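# Unclip both clips from the cell, keep leads connected

## Task

Remove both clips from the cell and set them down somewhere away from it. The strips must not be bent, and the leads must stay plugged in when you finish.

## Robot and tools

Robot: two Doosan M1013 six-joint arms, left_arm and right_arm, each with a Robotiq 2F-140 parallel gripper. The fingers are rigid and cannot fold. Base roots in the scene frame: left_arm at (-0.057, +0.479, 0) m and right_arm at (+0.012, -0.532, 0) m, each yawed very slightly. A camera stand sits behind the arms.

Scene frame: the origin is on the table surface, halfway between the nominal bases. +x points out over the table, +z up, and left_arm is on the +y side. Arm names do not match image sides. All reported hand positions (m), quaternions (wxyz) and velocities use this frame and can be off by a few cm, more at long reach. end_effector_position is the point between the closed pads. The fingers point along the gripper's +z and open along its y. Fingertips extend about 33 mm past that point at gaps up to 40 mm, and about 9 mm when fully open.

Row format, shared by execute_actions and move: a flat list of 18 numbers, each in [-1, 1], always covering both arms. Numbers 1-6 are left_arm joint offsets in the order waist, shoulder, elbow, forearm roll, wrist pitch, wrist roll. Numbers 7-9 are left gripper position, force_limit and speed. Numbers 10-18 repeat this pattern for right_arm. Joint values are offsets, not poses. They count from the arm's Joint targets as they stood when the action or move began, not from the previous row, so sending the same offset again moves the joint further. Scale: 1.0 equals 1.553 rad for waist and shoulder, 2.33 rad for elbow, and 2.913 rad for the three wrist joints. Joint ranges are ±6.283 rad, except the elbow at ±2.792. An action that pushes a joint more than 0.010 rad beyond its range is rejected for both arms. To hold an arm still, send 0 for its joints.

Gripper numbers are absolute commands, not offsets. position +1 is fully open (140 mm), about -0.8 is where the pads touch, and -1 closes until something blocks the fingers. force_limit sets grip force, from about 14 N at -1 to 58 N at +1, with roughly 40 N at 0. Faster closing grips harder. speed sets finger travel rate: about 30 mm/s at -1, 140 at 0, 250 at +1. Both force_limit and speed start at +1. To leave a gripper unchanged, resend its last three numbers, since 0 is itself a command. To grip harder, raise force_limit and change position slightly, for example -1 to -0.98. To soften a grip, open and then close slowly.

Tools:
- execute_actions(actions, cameras): actions is a list of actions. Each action is a table of up to 15 rows, one row per 1/30 s step. A shorter table repeats its last row until 15 steps have run. An empty list returns state plus images. cameras takes a list of names, ["all"], or [].
- move(target, speed, blend, stop_force, zero, blocking, cameras): target is one row or a list of up to 15 rows. Every row's offsets count from the same starting Joint targets. Paths are joint-space and synchronized, so the hand moves along a curve. They do not avoid obstacles or the other arm. speed is the peak rad/s of the joint with the longest travel, from 0.01 to 3.92, default 0.5. It can be one value or one per target. blend (rad) rounds the corners of intermediate targets; 0 stops at each one. stop_force (10-80 N, applies to both arms) ends an arm's path when it senses that much resistance. Use it with a low speed. It gives no reading near singular poses, such as a straight wrist or full reach. Omit it when backing away from a contact. zero (default true) re-zeroes the force estimate before the move. blocking=false returns after about 0.5 s and cannot be combined with stop_force. The result includes a "move:" line: done, off_target, moving, held or fault, and possibly limits=held.
- wait(seconds 0-10): lets time pass while holding the last commands.
- stop(): brakes a running move. The fingers keep moving.
- zoom_image(camera, region [x0,y0,x1,y1] px, at most 504x504): enlarges part of that camera's latest image. Cameras: cam_head_left, cam_head_right, cam_high, cam_low, cam_left_wrist, cam_right_wrist, each 672x504.
- clear_fault(arm): clears a torque or force fault on left_arm or right_arm.
- read_manual(section): returns licence texts only.
- finished_scene(scene 1 or 2): ends the scene permanently. The goal must still hold without the robot.

Result lines: Joint positions, velocities and targets, one block per arm in joint order (rad, rad/s). Joint targets is the reference that later offsets count from. Joint torques and External joint torques are in N m; a positive value pushes toward a larger angle. Flange force is in the gripper's own axes and carries error. object_status codes: 0 moving, 1 blocked while opening, 2 blocked while closing (a grip), 3 reached the commanded position or pads met. position_measured is in counts: 3 fully open, about 139 at 60 mm, 230 pads together. Wrist depth is a 7x7 grid of distances in mm, with "-" where there is no data. Other lines: "joint sent to its limit"; "joint command not followed" (the clearance check between arms altered a command); MOTOR HOT; fault lines.

Motion limits: joint speeds are capped (about 2.09, 3.14 and 3.93 rad/s), hand speed is capped at 1.8 m/s, and each target can lead its measured angle only by a limited amount. A large offset can therefore need several actions.

Avoid: contact torque at the load limits (waist and shoulder 295, elbow 139, wrist joints 39.1 N m) or a net external force of 144 N, because either one stops the arm until clear_fault. Arms are stiff, so commanding even slightly past a firm contact can trip a fault. Also avoid pressing the two arms together, including clamping one gripper on the other's fingers, which can fail the scene. Do not drop parts, release them while they are still moving, hit hard, or let anything leave the table. Limit twisting and leverage on the gripper. Holding loads or keeping an arm stretched out heats the motors and can cause a temporary over-temperature stop.

Each tool is called after "Request:" as name(argument=value, ...) on one line, values as JSON.

## Session

Request:
execute_actions(actions=[])

Scene clock: 0.00 s.
left_arm: end_effector_position=(+0.6523, +0.2608, +0.2038) position_measured=3 object_status=3 end_effector_quat_wxyz=(+0.024, +0.987, -0.161, +0.001) | right_arm: end_effector_position=(+0.5616, -0.0610, +0.1469) position_measured=3 object_status=3 end_effector_quat_wxyz=(+0.113, +0.907, -0.359, +0.191)
Joint positions: left_arm=[-0.283 0.355 1.577 -0.05 1.199 1.588] | right_arm=[0.876 0.423 1.654 -0.472 1.2 3.385]
Joint velocities: within noise
Joint torques (N m): no reading
External joint torques (N m): no reading
Flange force (N): no reading
Wrist depth (mm): cam_left_wrist=[292 294 297 304 304 309 311 / 308 310 314 316 322 325 322 / 322 326 332 333 338 309 276 / 337 151 348 354 360 357 284 / 100 150 375 380 382 387 113 / 394 389 398 404 408 417 422 / 416 418 425 433 438 447 451] | cam_right_wrist=[285 290 297 303 311 317 325 / 280 286 292 297 305 310 319 / 275 279 285 291 298 304 313 / 271 144 211 288 292 295 306 / - 116 - - 287 291 105 / - - - 211 282 287 105 / - 195 202 270 277 282 287]
Joint targets: left_arm=[-0.283 0.355 1.577 -0.050 1.199 1.588] | right_arm=[0.876 0.423 1.654 -0.472 1.200 3.385]
Tool commands: left_gripper/position=+1.0 left_gripper/force_limit=+1.0 left_gripper/speed=+1.0 right_gripper/position=+1.0 right_gripper/force_limit=+1.0 right_gripper/speed=+1.0

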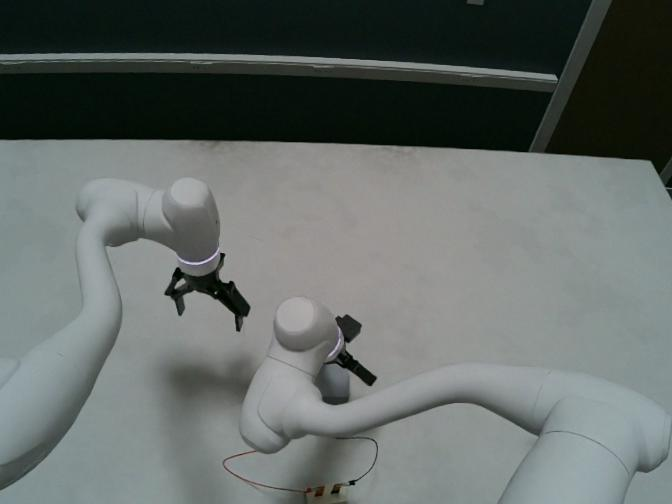

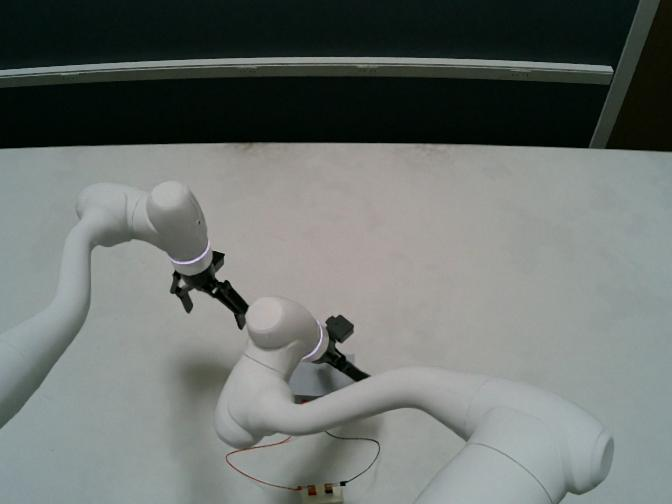

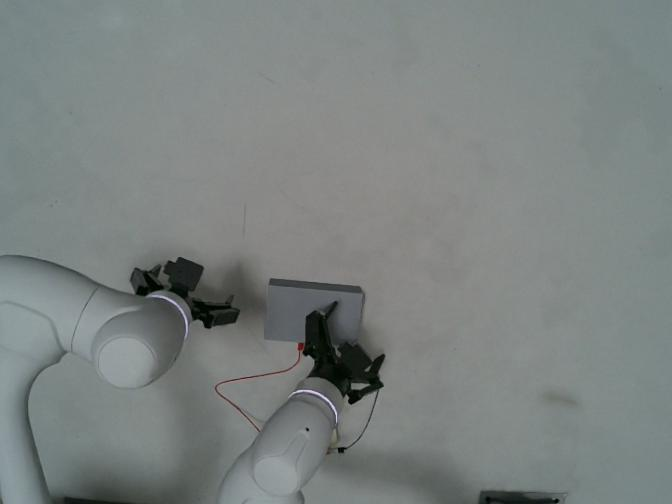

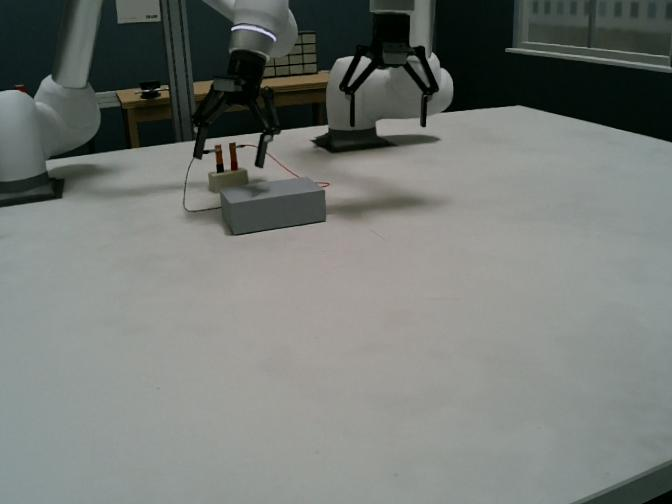

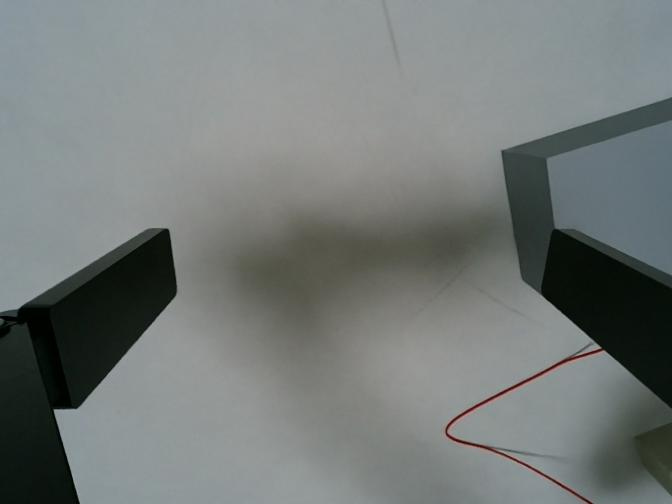

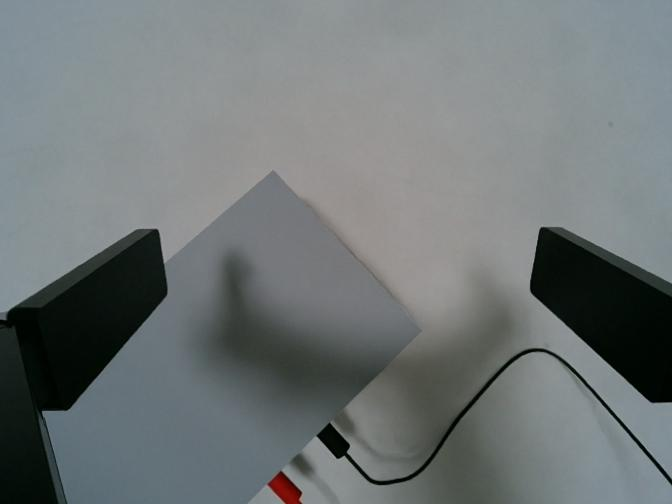

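Request:
zoom_image(camera="cam_low", region=[160, 120, 340, 250])

Request:
zoom_image(camera="cam_head_right", region=[200, 370, 420, 504])

Request:
zoom_image(camera="cam_high", region=[200, 260, 420, 504])

Scaled by 2.800 from the camera's 672x504 image, which has a finer 960x720 frame.

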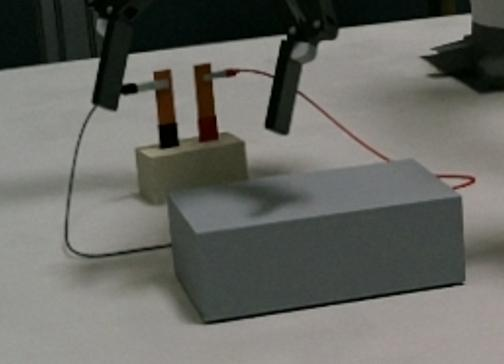

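Scaled by 2.291 from the camera's 672x504 image, which has a finer 960x720 frame.

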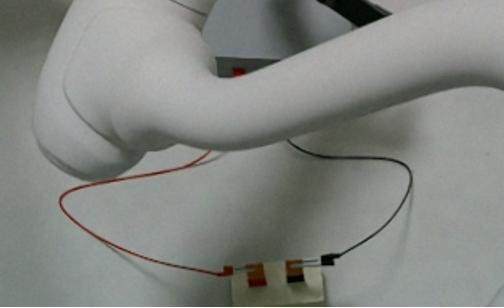

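Scaled by 2.066 from the camera's 672x504 image, which has a finer 960x720 frame.

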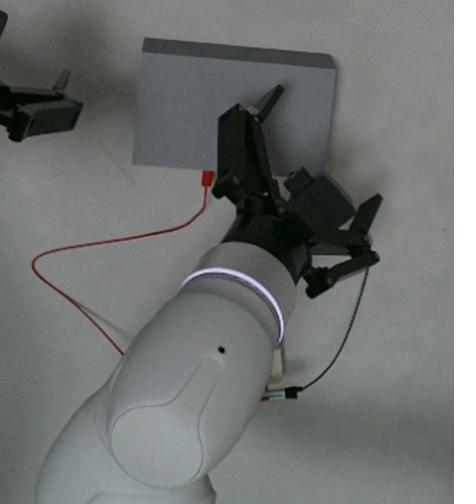

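Request:
move(target=[[0,0,0,0,0,0,1,1,1, 0,-0.2,0,0,0,0,1,1,1],[0,0,0,0,0,0,1,1,1, -0.6,-0.2,0.1,0.16,0,-0.4,1,1,1]], speed=0.8, blend=0.1, cameras=["all"])

Scene clock: 32.83 s.
left_arm: end_effector_position=(+0.6523, +0.2608, +0.2038) position_measured=3 object_status=3 end_effector_quat_wxyz=(+0.024, +0.987, -0.161, +0.001) | right_arm: end_effector_position=(+0.5724, -0.5413, +0.2043) position_measured=3 object_status=3 end_effector_quat_wxyz=(+0.011, +0.935, -0.353, -0.027)
Joint positions: left_arm=[-0.283 0.355 1.577 -0.05 1.199 1.588] | right_arm=[-0.056 0.113 1.887 -0.006 1.2 2.22]
Joint torques (N m): left_arm=[-0.07 -75.48 -38.85 3.99 -0.54 -0.14] | right_arm=[-2.2 -46.27 -38.52 3.97 0.21 0.08]
External joint torques (N m): left_arm=[0.52 0.02 -0.49 -0.05 0.45 0.14] | right_arm=[2.2 -3.94 0.13 -0.07 -0.09 -0.08]
Flange force (N): left_arm=[1.4 -0.9 -1.3] | right_arm=[-7.1 1.3 -2.1]
Wrist depth (mm): cam_left_wrist=[292 295 295 302 307 308 313 / 307 309 315 320 321 323 322 / 328 327 330 335 339 308 276 / 339 150 349 357 363 355 283 / 100 150 371 380 384 388 112 / - 393 395 406 411 415 423 / 413 423 427 434 441 449 450] | cam_right_wrist=[281 284 288 291 296 299 301 / 299 302 306 309 315 318 324 / 318 322 327 334 339 340 344 / 333 335 350 355 361 354 359 / - 361 376 377 388 385 110 / 404 401 406 417 421 435 105 / 426 438 445 450 465 468 -]
Joint targets: left_arm=[-0.283 0.355 1.577 -0.050 1.199 1.588] | right_arm=[-0.056 0.113 1.887 -0.006 1.200 2.220]
move: done

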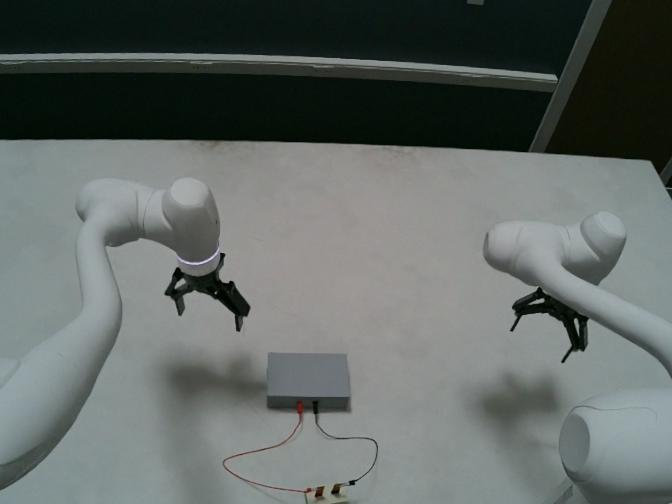

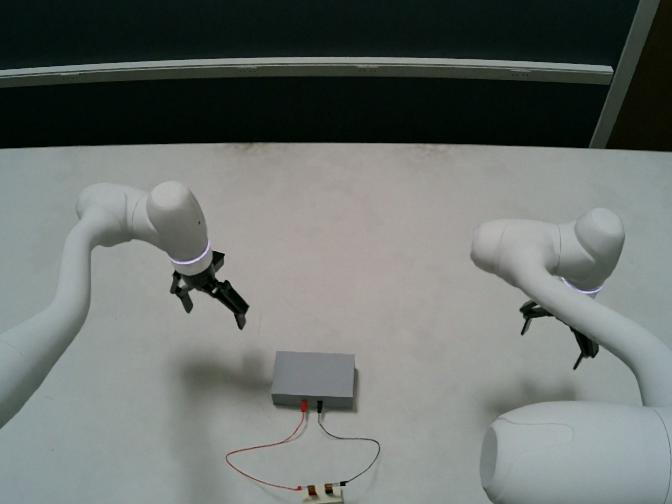

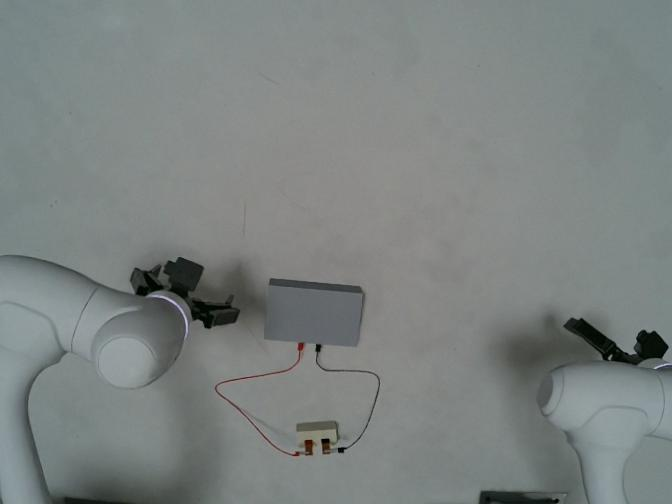

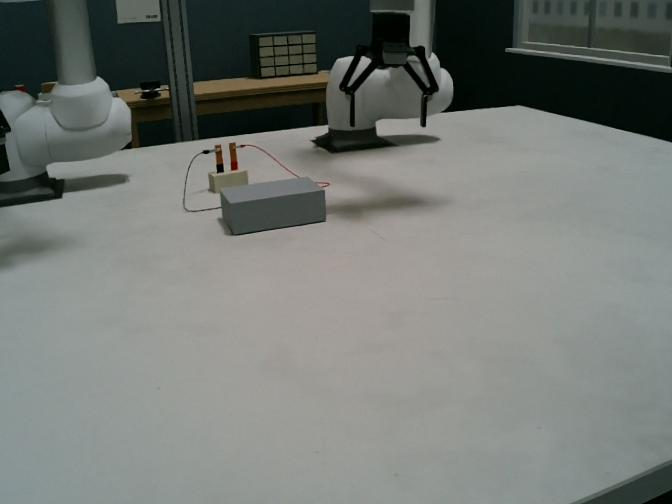

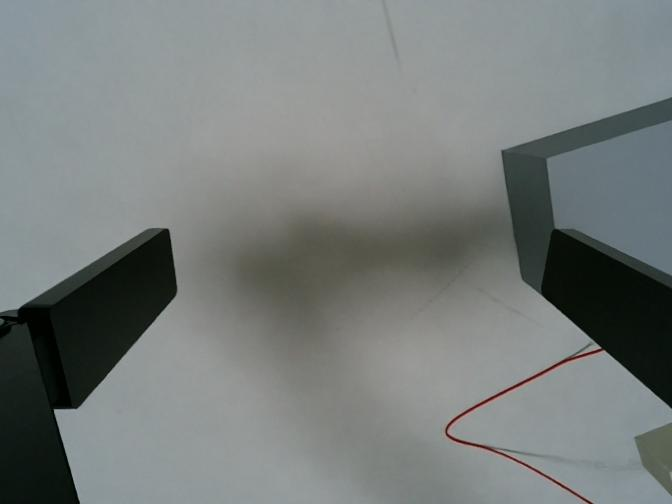

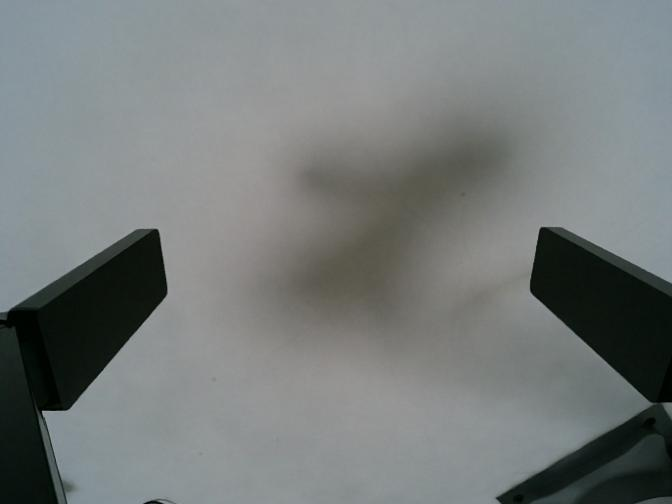

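Request:
zoom_image(camera="cam_high", region=[260, 400, 390, 480])

Request:
zoom_image(camera="cam_low", region=[180, 125, 280, 200])

Request:
zoom_image(camera="cam_head_right", region=[270, 440, 390, 504])

Scaled by 3.877 from the camera's 672x504 image, which has a finer 960x720 frame.

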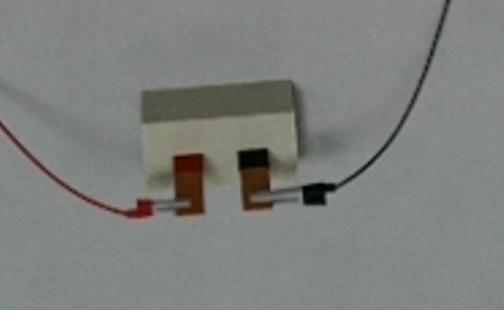

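Scaled by 5.040 from the camera's 672x504 image, which has a finer 960x720 frame.

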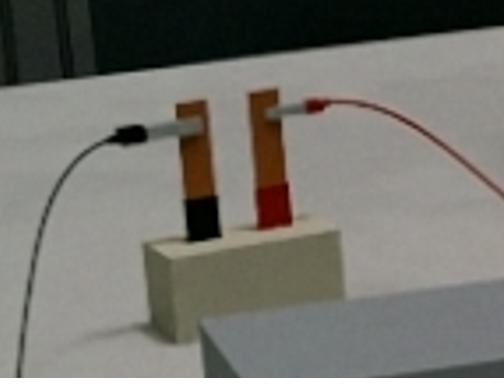

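Scaled by 4.200 from the camera's 672x504 image, which has a finer 960x720 frame.

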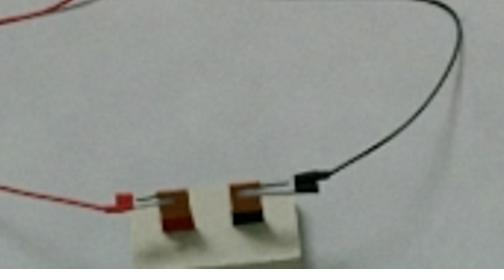

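Request:
move(target=[-0.3278,-0.184,0.140,0.0172,-0.010,-0.8308,1,1,1, 0,0,0,0,0,0,1,1,1], speed=0.9, cameras=["all"])

Scene clock: 65.03 s.
left_arm: end_effector_position=(+0.3431, +0.0899, +0.2197) position_measured=3 object_status=3 end_effector_quat_wxyz=(-0.001, +0.707, +0.707, +0.000) | right_arm: end_effector_position=(+0.5724, -0.5414, +0.2043) position_measured=3 object_status=3 end_effector_quat_wxyz=(+0.011, +0.935, -0.353, -0.027)
Joint positions: left_arm=[-0.792 0.07 1.903 0 1.17 -0.832] | right_arm=[-0.056 0.113 1.887 -0.006 1.2 2.22]
Joint torques (N m): left_arm=[0.33 -47.31 -38.02 4.11 -0.46 -0.12] | right_arm=[-1.9 -46.33 -38.37 4 0.25 0.04]
External joint torques (N m): left_arm=[-0.25 1.49 -0.7 -0.09 0.49 0.12] | right_arm=[1.85 -3.54 -0.15 -0.07 -0.15 -0.04]
Flange force (N): left_arm=[-2.7 2.4 -0.8] | right_arm=[-6.0 1.0 -2.1]
Wrist depth (mm): cam_left_wrist=[315 316 317 316 315 314 315 / 332 331 332 333 335 331 328 / 353 349 353 351 351 349 284 / 370 150 366 372 373 343 291 / 100 139 388 397 400 391 112 / 430 423 427 426 427 424 425 / 456 456 449 459 456 456 457] | cam_right_wrist=[280 284 288 293 295 299 306 / 299 302 306 310 317 320 323 / 318 323 328 330 335 340 345 / 333 334 350 354 359 354 360 / - 361 378 382 390 393 110 / 403 396 407 416 421 430 105 / 431 418 446 452 461 462 -]
Joint targets: left_arm=[-0.792 0.070 1.903 0.000 1.170 -0.832] | right_arm=[-0.056 0.113 1.887 -0.006 1.200 2.220]
move: done

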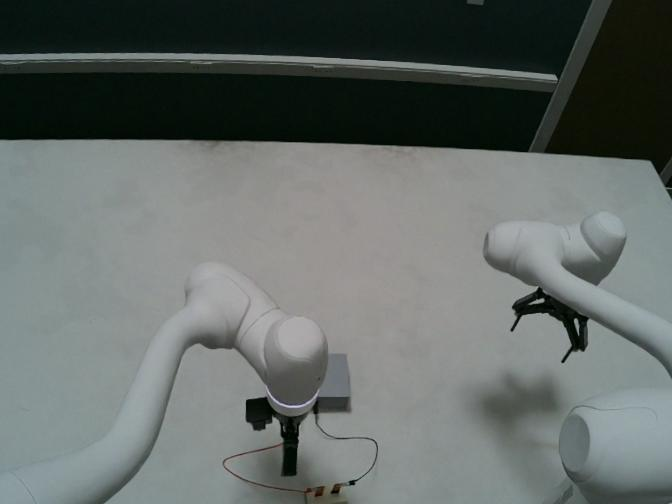

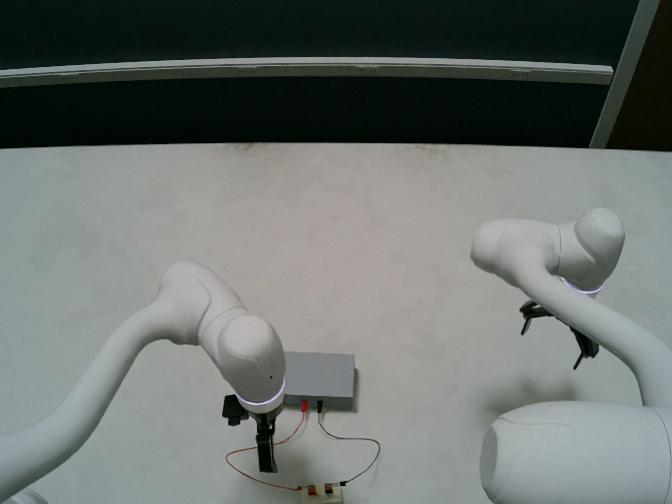

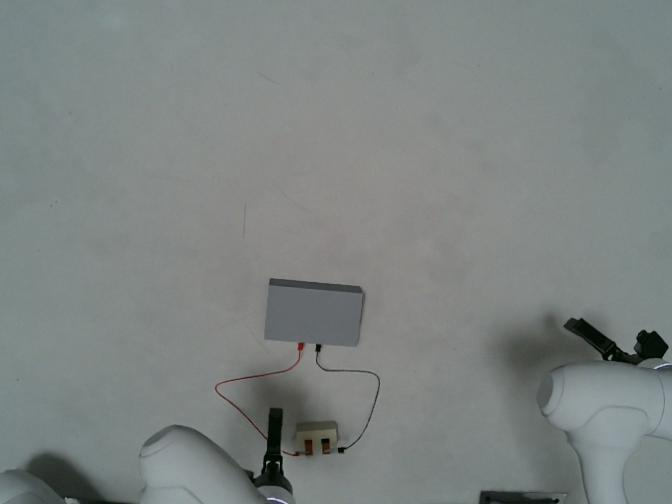

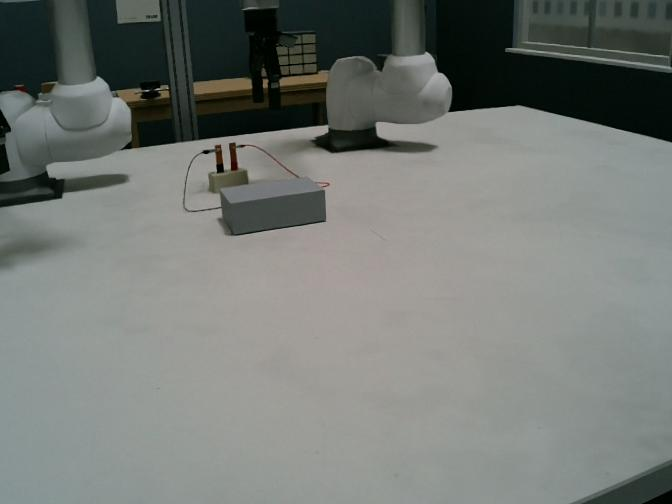

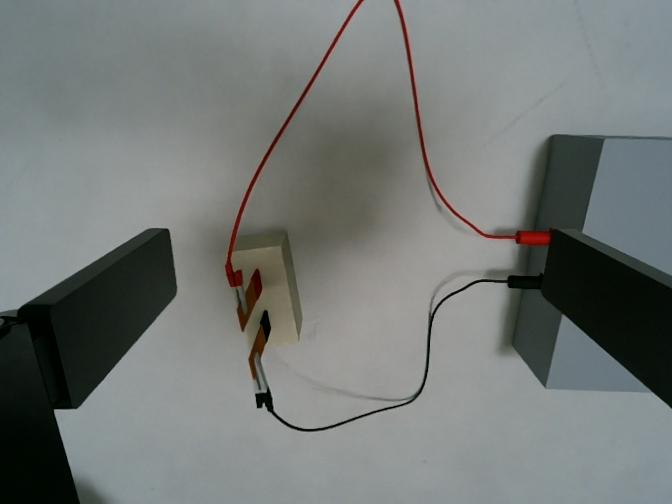

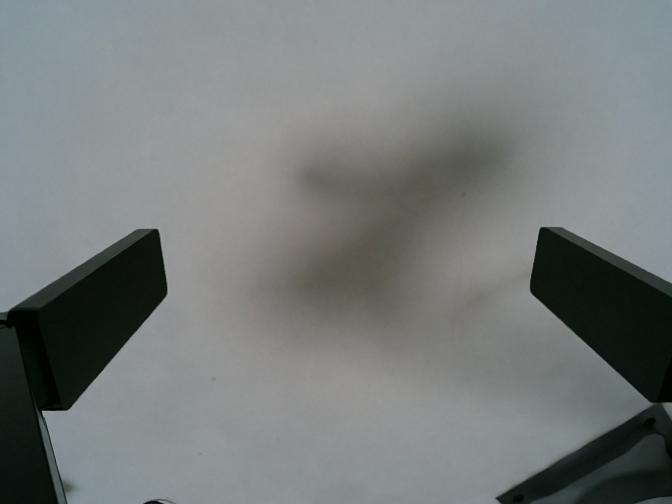

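Request:
zoom_image(camera="cam_left_wrist", region=[190, 220, 330, 420])

Scaled by 2.520 from the camera's 672x504 image, which has a finer 960x720 frame.

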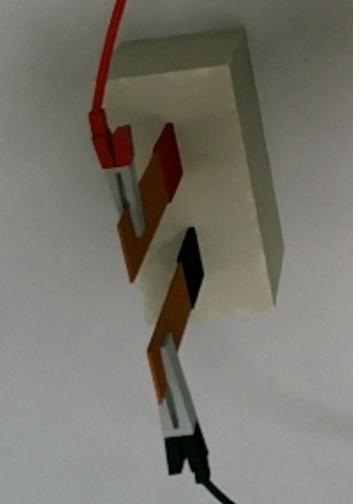

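Request:
move(target=[-0.1082,0.0097,0.0440,0,-0.0409,-0.0954,-0.08,-1,-0.5, 0,0,0,0,0,0,1,1,1], speed=0.5, cameras=["cam_left_wrist","cam_high","cam_low"])

Request:
zoom_image(camera="cam_left_wrist", region=[200, 150, 500, 450])

Scene clock: 125.43 s.
left_arm: end_effector_position=(+0.2620, +0.0448, +0.1601) position_measured=139 object_status=0 end_effector_quat_wxyz=(+0.000, +0.668, +0.745, +0.000) | right_arm: end_effector_position=(+0.5724, -0.5414, +0.2043) position_measured=3 object_status=3 end_effector_quat_wxyz=(+0.011, +0.935, -0.353, -0.027)
Joint positions: left_arm=[-0.96 0.085 2.006 0 1.051 -1.11] | right_arm=[-0.056 0.113 1.887 -0.006 1.2 2.22]
Joint torques (N m): left_arm=[0.36 -46.2 -35.79 3.92 -0.35 -0.27] | right_arm=[-1.63 -46.36 -38.47 3.97 0.22 0.07]
External joint torques (N m): left_arm=[-0.36 1.02 -0.72 -0.15 0.38 0.27] | right_arm=[1.61 -4 -0.15 -0.03 -0.11 -0.06]
Flange force (N): left_arm=[-2.6 1.3 -0.6] | right_arm=[-6.2 1.8 -2.5]
Wrist depth (mm): cam_left_wrist=[262 262 262 263 263 262 263 / 278 278 277 277 276 276 276 / 294 291 291 293 293 292 292 / 310 309 153 269 164 306 311 / - 84 89 320 278 96 91 / - - 65 356 353 62 73 / - - - 381 377 - -] | cam_right_wrist=[281 284 288 292 297 299 302 / 298 302 306 310 316 319 322 / 319 321 326 330 336 339 343 / 334 334 350 352 360 355 122 / - 361 376 387 389 391 110 / 404 401 408 415 422 443 105 / 429 437 443 453 462 470 -]
Joint targets: left_arm=[-0.960 0.085 2.006 0.000 1.051 -1.110] | right_arm=[-0.056 0.113 1.887 -0.006 1.200 2.220]
move: done
Images, in order (width x height): cam_high 672x504, cam_low 672x504, cam_left_wrist 672x504.

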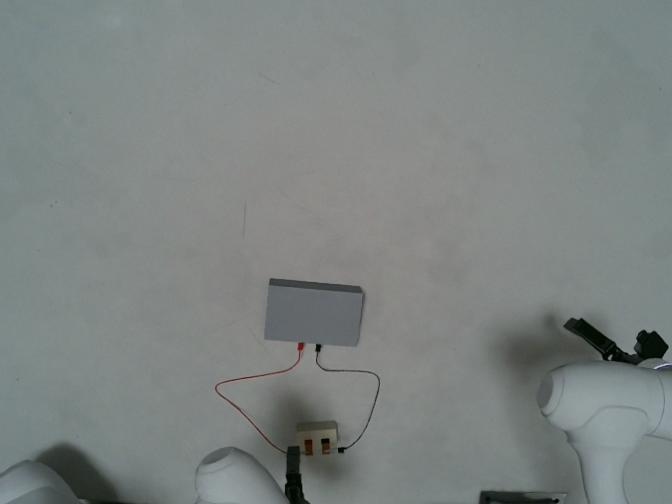

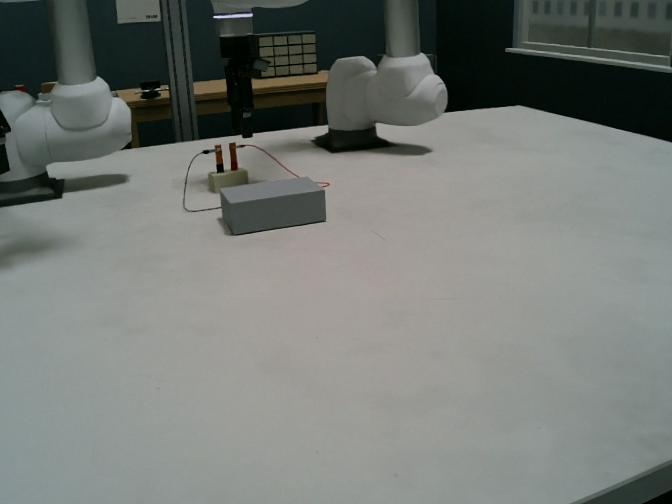

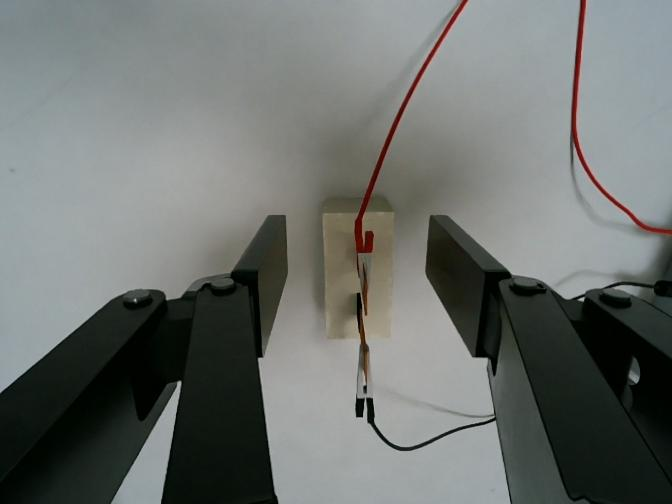

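Scaled by 1.680 from the camera's 672x504 image, which has a finer 960x720 frame.

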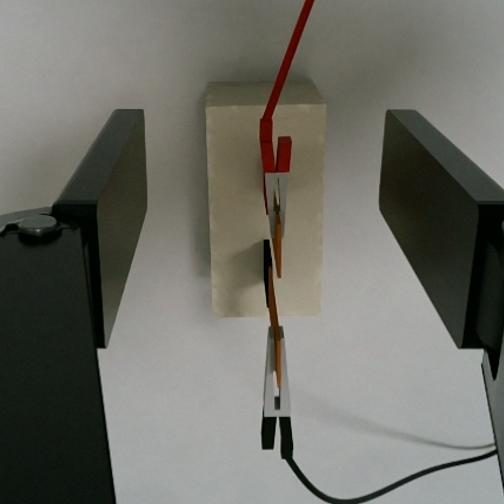

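Request:
move(target=[0.0020,0.0489,0.0171,0,-0.0399,0.0011,-0.08,-1,-0.5, 0,0,0,0,0,0,1,1,1], speed=0.15, cameras=["cam_left_wrist","cam_high","cam_low","cam_head_right"])

Request:
zoom_image(camera="cam_left_wrist", region=[230, 170, 490, 430])

Request:
zoom_image(camera="cam_low", region=[180, 100, 300, 200])

Scene clock: 147.23 s.
left_arm: end_effector_position=(+0.2696, +0.0360, +0.1002) position_measured=139 object_status=3 end_effector_quat_wxyz=(+0.000, +0.668, +0.745, +0.000) | right_arm: end_effector_position=(+0.5724, -0.5414, +0.2043) position_measured=3 object_status=3 end_effector_quat_wxyz=(+0.011, +0.935, -0.353, -0.027)
Joint positions: left_arm=[-0.957 0.161 2.046 0 0.935 -1.107] | right_arm=[-0.056 0.113 1.887 -0.006 1.2 2.22]
Joint torques (N m): left_arm=[0.15 -51.6 -33.47 3.67 -0.41 -0.22] | right_arm=[-1.71 -46.3 -38.51 4.03 0.22 0.06]
External joint torques (N m): left_arm=[0.05 1.19 -0.34 -0.17 0.45 0.22] | right_arm=[1.64 -3.52 -0.02 -0.1 -0.12 -0.06]
Flange force (N): left_arm=[-1.9 1.7 0.1] | right_arm=[-5.9 1.4 -2.0]
Wrist depth (mm): cam_left_wrist=[208 208 208 208 211 209 209 / 220 220 219 219 220 219 220 / 232 232 233 230 233 234 232 / 247 247 153 197 164 243 247 / - 84 89 213 217 96 91 / - - 65 281 283 62 73 / - - - 297 302 - -] | cam_right_wrist=[280 284 288 292 295 298 302 / 299 301 306 310 315 318 323 / 313 322 327 331 334 342 346 / - 333 350 354 355 354 360 / - 361 377 383 395 391 110 / 402 400 406 413 410 431 105 / 430 440 446 468 466 470 -]
Joint targets: left_arm=[-0.957 0.161 2.046 0.000 0.935 -1.107] | right_arm=[-0.056 0.113 1.887 -0.006 1.200 2.220]
move: done
Images, in order (width x height): cam_head_right 672x504, cam_high 672x504, cam_low 672x504, cam_left_wrist 672x504.

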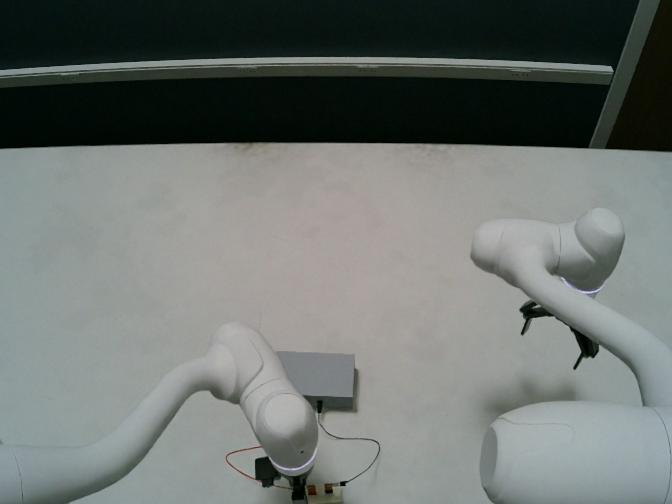

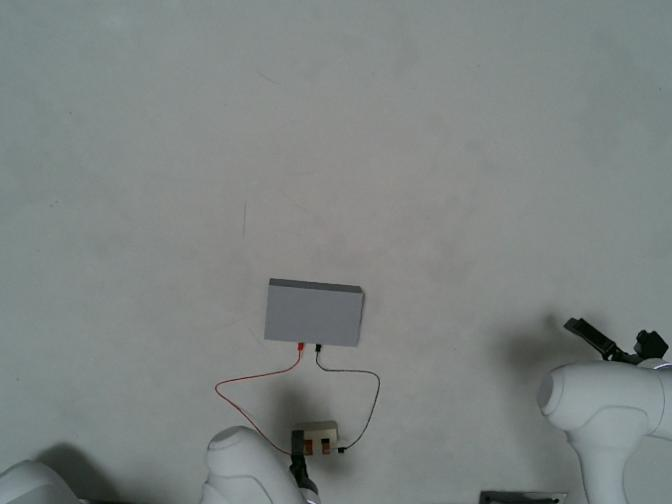

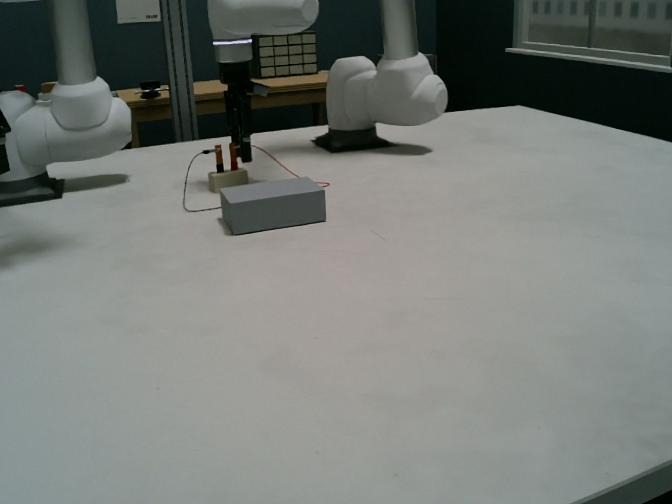

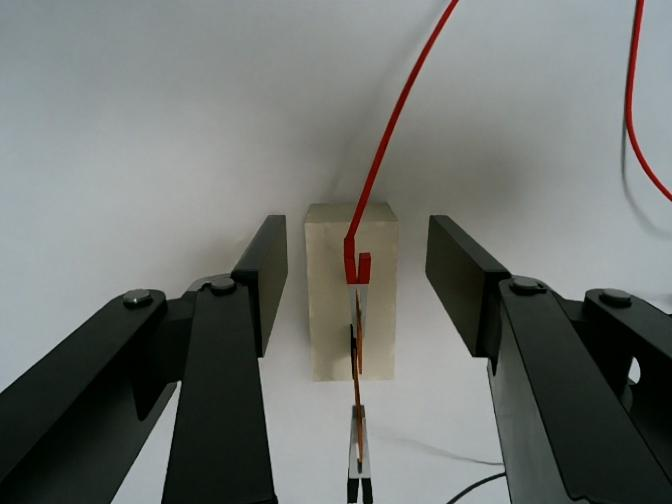

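Scaled by 1.938 from the camera's 672x504 image, which has a finer 960x720 frame.

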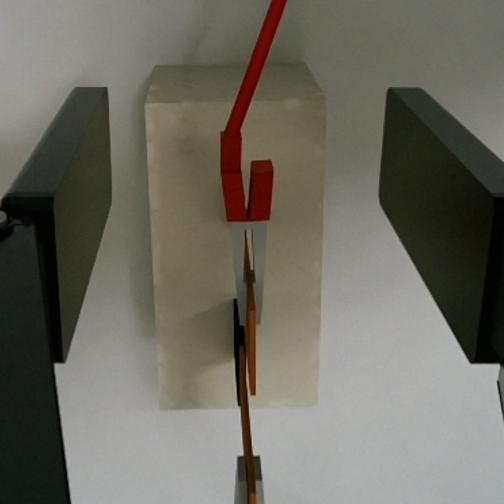

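Scaled by 4.200 from the camera's 672x504 image, which has a finer 960x720 frame.

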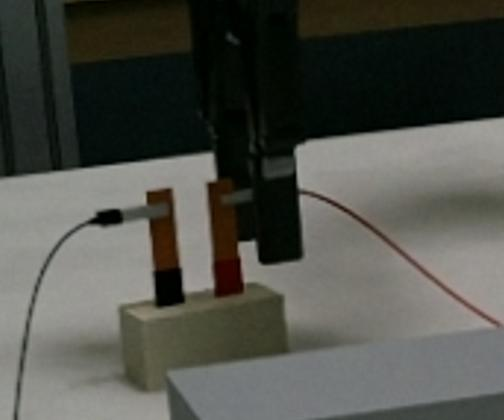

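Request:
move(target=[0,0,0,0,0,0,-0.56,-1,-1, 0,0,0,0,0,0,1,1,1], speed=0.15, cameras=["cam_left_wrist","cam_low"])

Request:
zoom_image(camera="cam_left_wrist", region=[270, 200, 450, 380])

Request:
zoom_image(camera="cam_low", region=[200, 120, 280, 200])

Scene clock: 170.23 s.
left_arm: end_effector_position=(+0.2696, +0.0360, +0.1002) position_measured=200 object_status=0 end_effector_quat_wxyz=(+0.000, +0.668, +0.745, +0.000) | right_arm: end_effector_position=(+0.5724, -0.5414, +0.2043) position_measured=3 object_status=3 end_effector_quat_wxyz=(+0.011, +0.935, -0.353, -0.027)
Joint positions: left_arm=[-0.957 0.161 2.046 0 0.935 -1.107] | right_arm=[-0.056 0.113 1.887 -0.006 1.2 2.22]
Joint torques (N m): left_arm=[0.6 -51.99 -33.29 3.59 -0.44 -0.14] | right_arm=[-1.96 -46.35 -38.49 4.01 0.25 0.05]
External joint torques (N m): left_arm=[-0.59 1.7 -0.47 -0.1 0.48 0.14] | right_arm=[1.88 -3.85 -0.22 -0.07 -0.15 -0.05]
Flange force (N): left_arm=[-3.4 1.0 0.4] | right_arm=[-6.3 1.2 -2.4]
Wrist depth (mm): cam_left_wrist=[208 208 208 208 211 208 208 / 220 219 220 220 220 221 220 / 233 233 233 228 232 232 233 / 246 246 247 135 241 247 247 / 262 83 89 139 89 91 258 / - 65 69 65 - 62 - / - 63 - 163 - - 65] | cam_right_wrist=[280 283 291 292 295 298 302 / 299 303 305 310 315 319 324 / 318 321 328 330 336 342 346 / 334 335 350 355 361 353 361 / - 133 378 383 391 394 110 / 403 403 405 416 423 430 105 / 432 436 446 454 457 473 -]
Joint targets: left_arm=[-0.957 0.161 2.046 0.000 0.935 -1.107] | right_arm=[-0.056 0.113 1.887 -0.006 1.200 2.220]
move: done
Images, in order (width x height): cam_low 672x504, cam_left_wrist 672x504.

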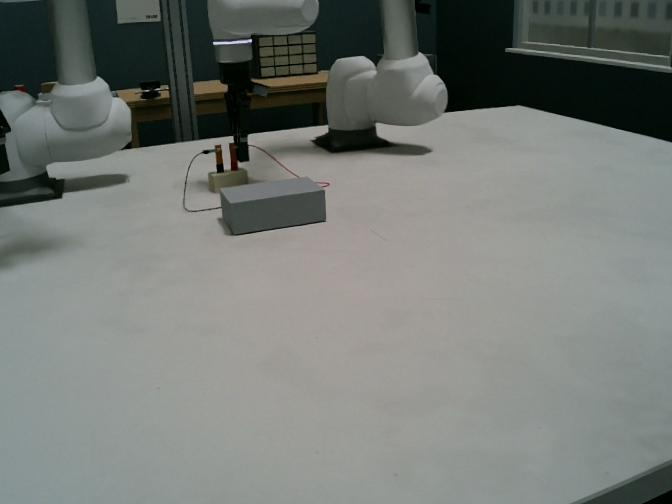

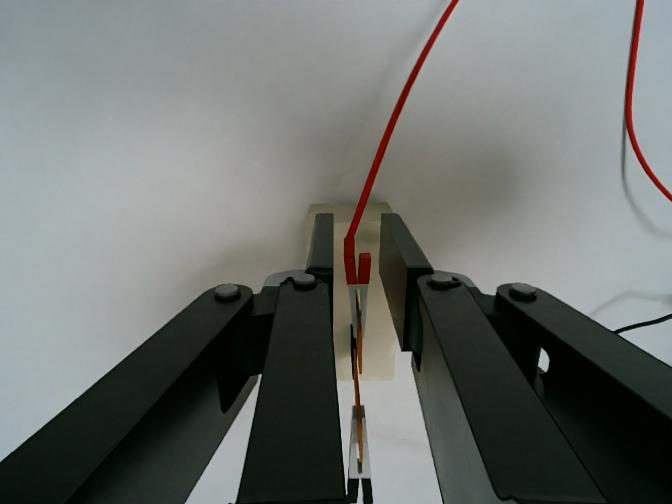

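Scaled by 2.800 from the camera's 672x504 image, which has a finer 960x720 frame.

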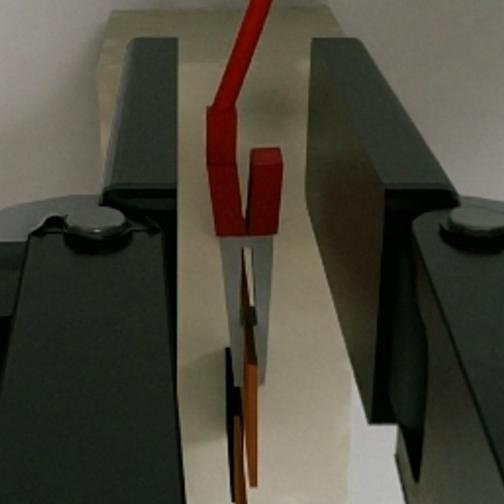

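Scaled by 6.300 from the camera's 672x504 image, which has a finer 960x720 frame.

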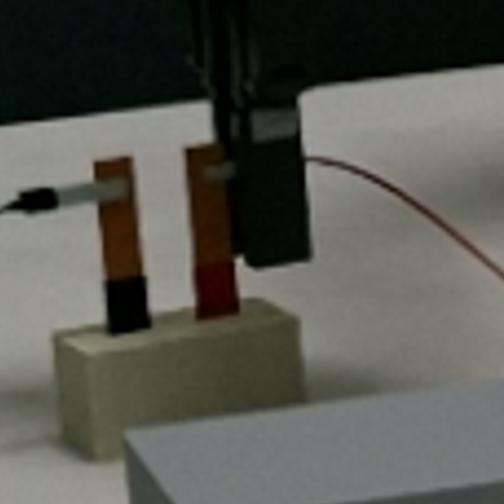

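Request:
move(target=[[0,-0.00216,0.00176,0,-0.00025,0,-0.56,-1,-1, 0,0,0,0,0,0,1,1,1],[0,-0.00216,0.00176,0,-0.00025,0,-1,-1,-1, 0,0,0,0,0,0,1,1,1]], speed=0.1, cameras=["cam_left_wrist","cam_low"])

Request:
zoom_image(camera="cam_left_wrist", region=[270, 200, 450, 380])

Request:
zoom_image(camera="cam_low", region=[200, 120, 280, 200])

Scene clock: 189.80 s.
left_arm: end_effector_position=(+0.2683, +0.0380, +0.1002) position_measured=221 object_status=0 end_effector_quat_wxyz=(+0.000, +0.668, +0.745, +0.000) | right_arm: end_effector_position=(+0.5724, -0.5414, +0.2043) position_measured=3 object_status=3 end_effector_quat_wxyz=(+0.011, +0.935, -0.353, -0.027)
Joint positions: left_arm=[-0.957 0.157 2.05 0 0.934 -1.107] | right_arm=[-0.056 0.113 1.887 -0.006 1.2 2.22]
Joint torques (N m): left_arm=[0.68 -51.2 -33.48 3.54 -0.38 -0.2] | right_arm=[-1.85 -46.34 -38.52 3.99 0.2 0.03]
External joint torques (N m): left_arm=[-0.53 1.12 -0.39 -0.04 0.41 0.2] | right_arm=[1.87 -3.85 -0.03 -0.06 -0.09 -0.03]
Flange force (N): left_arm=[-2.4 0.7 0.0] | right_arm=[-6.5 1.4 -2.3]
Wrist depth (mm): cam_left_wrist=[209 209 209 209 208 209 209 / 220 220 220 219 220 221 220 / 231 232 231 233 231 232 231 / 246 247 246 135 244 247 246 / 262 255 89 89 89 91 259 / - 62 70 62 65 65 - / - 60 68 - - - 64] | cam_right_wrist=[281 284 287 292 295 299 302 / 299 304 306 311 313 318 324 / 318 321 327 332 337 339 344 / 334 335 349 353 360 147 361 / - 362 378 383 390 392 110 / 406 401 406 414 421 426 96 / 431 439 451 457 464 471 -]
Joint targets: left_arm=[-0.957 0.157 2.050 0.000 0.934 -1.107] | right_arm=[-0.056 0.113 1.887 -0.006 1.200 2.220]
move: done
Images, in order (width x height): cam_low 672x504, cam_left_wrist 672x504.

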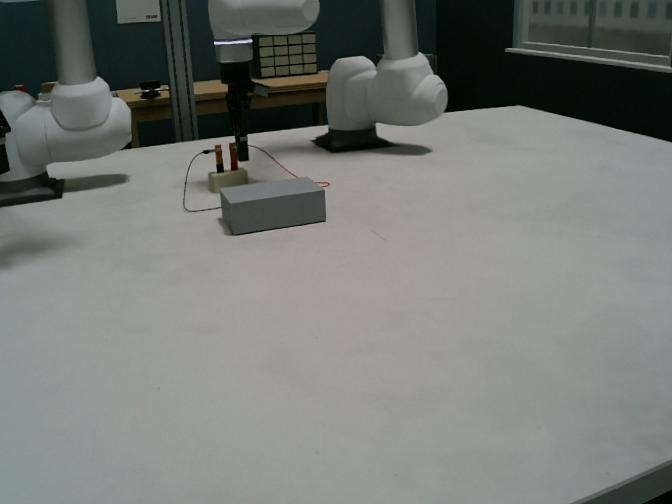

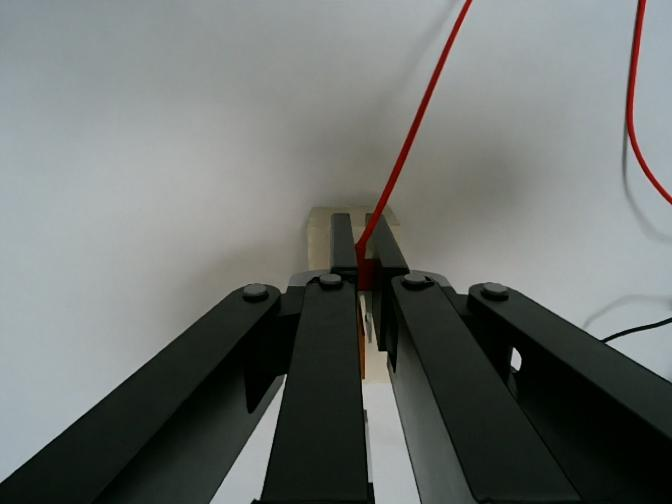

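Scaled by 2.800 from the camera's 672x504 image, which has a finer 960x720 frame.

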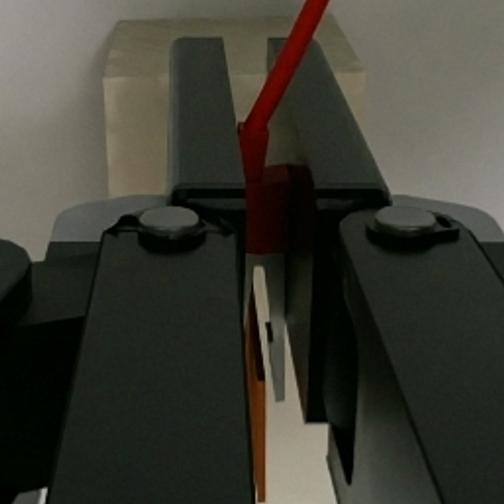

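Scaled by 6.300 from the camera's 672x504 image, which has a finer 960x720 frame.

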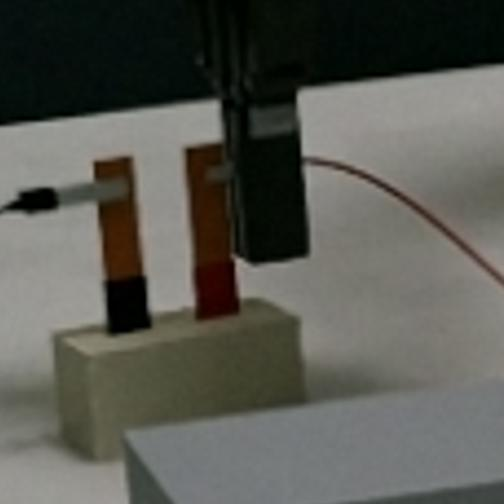

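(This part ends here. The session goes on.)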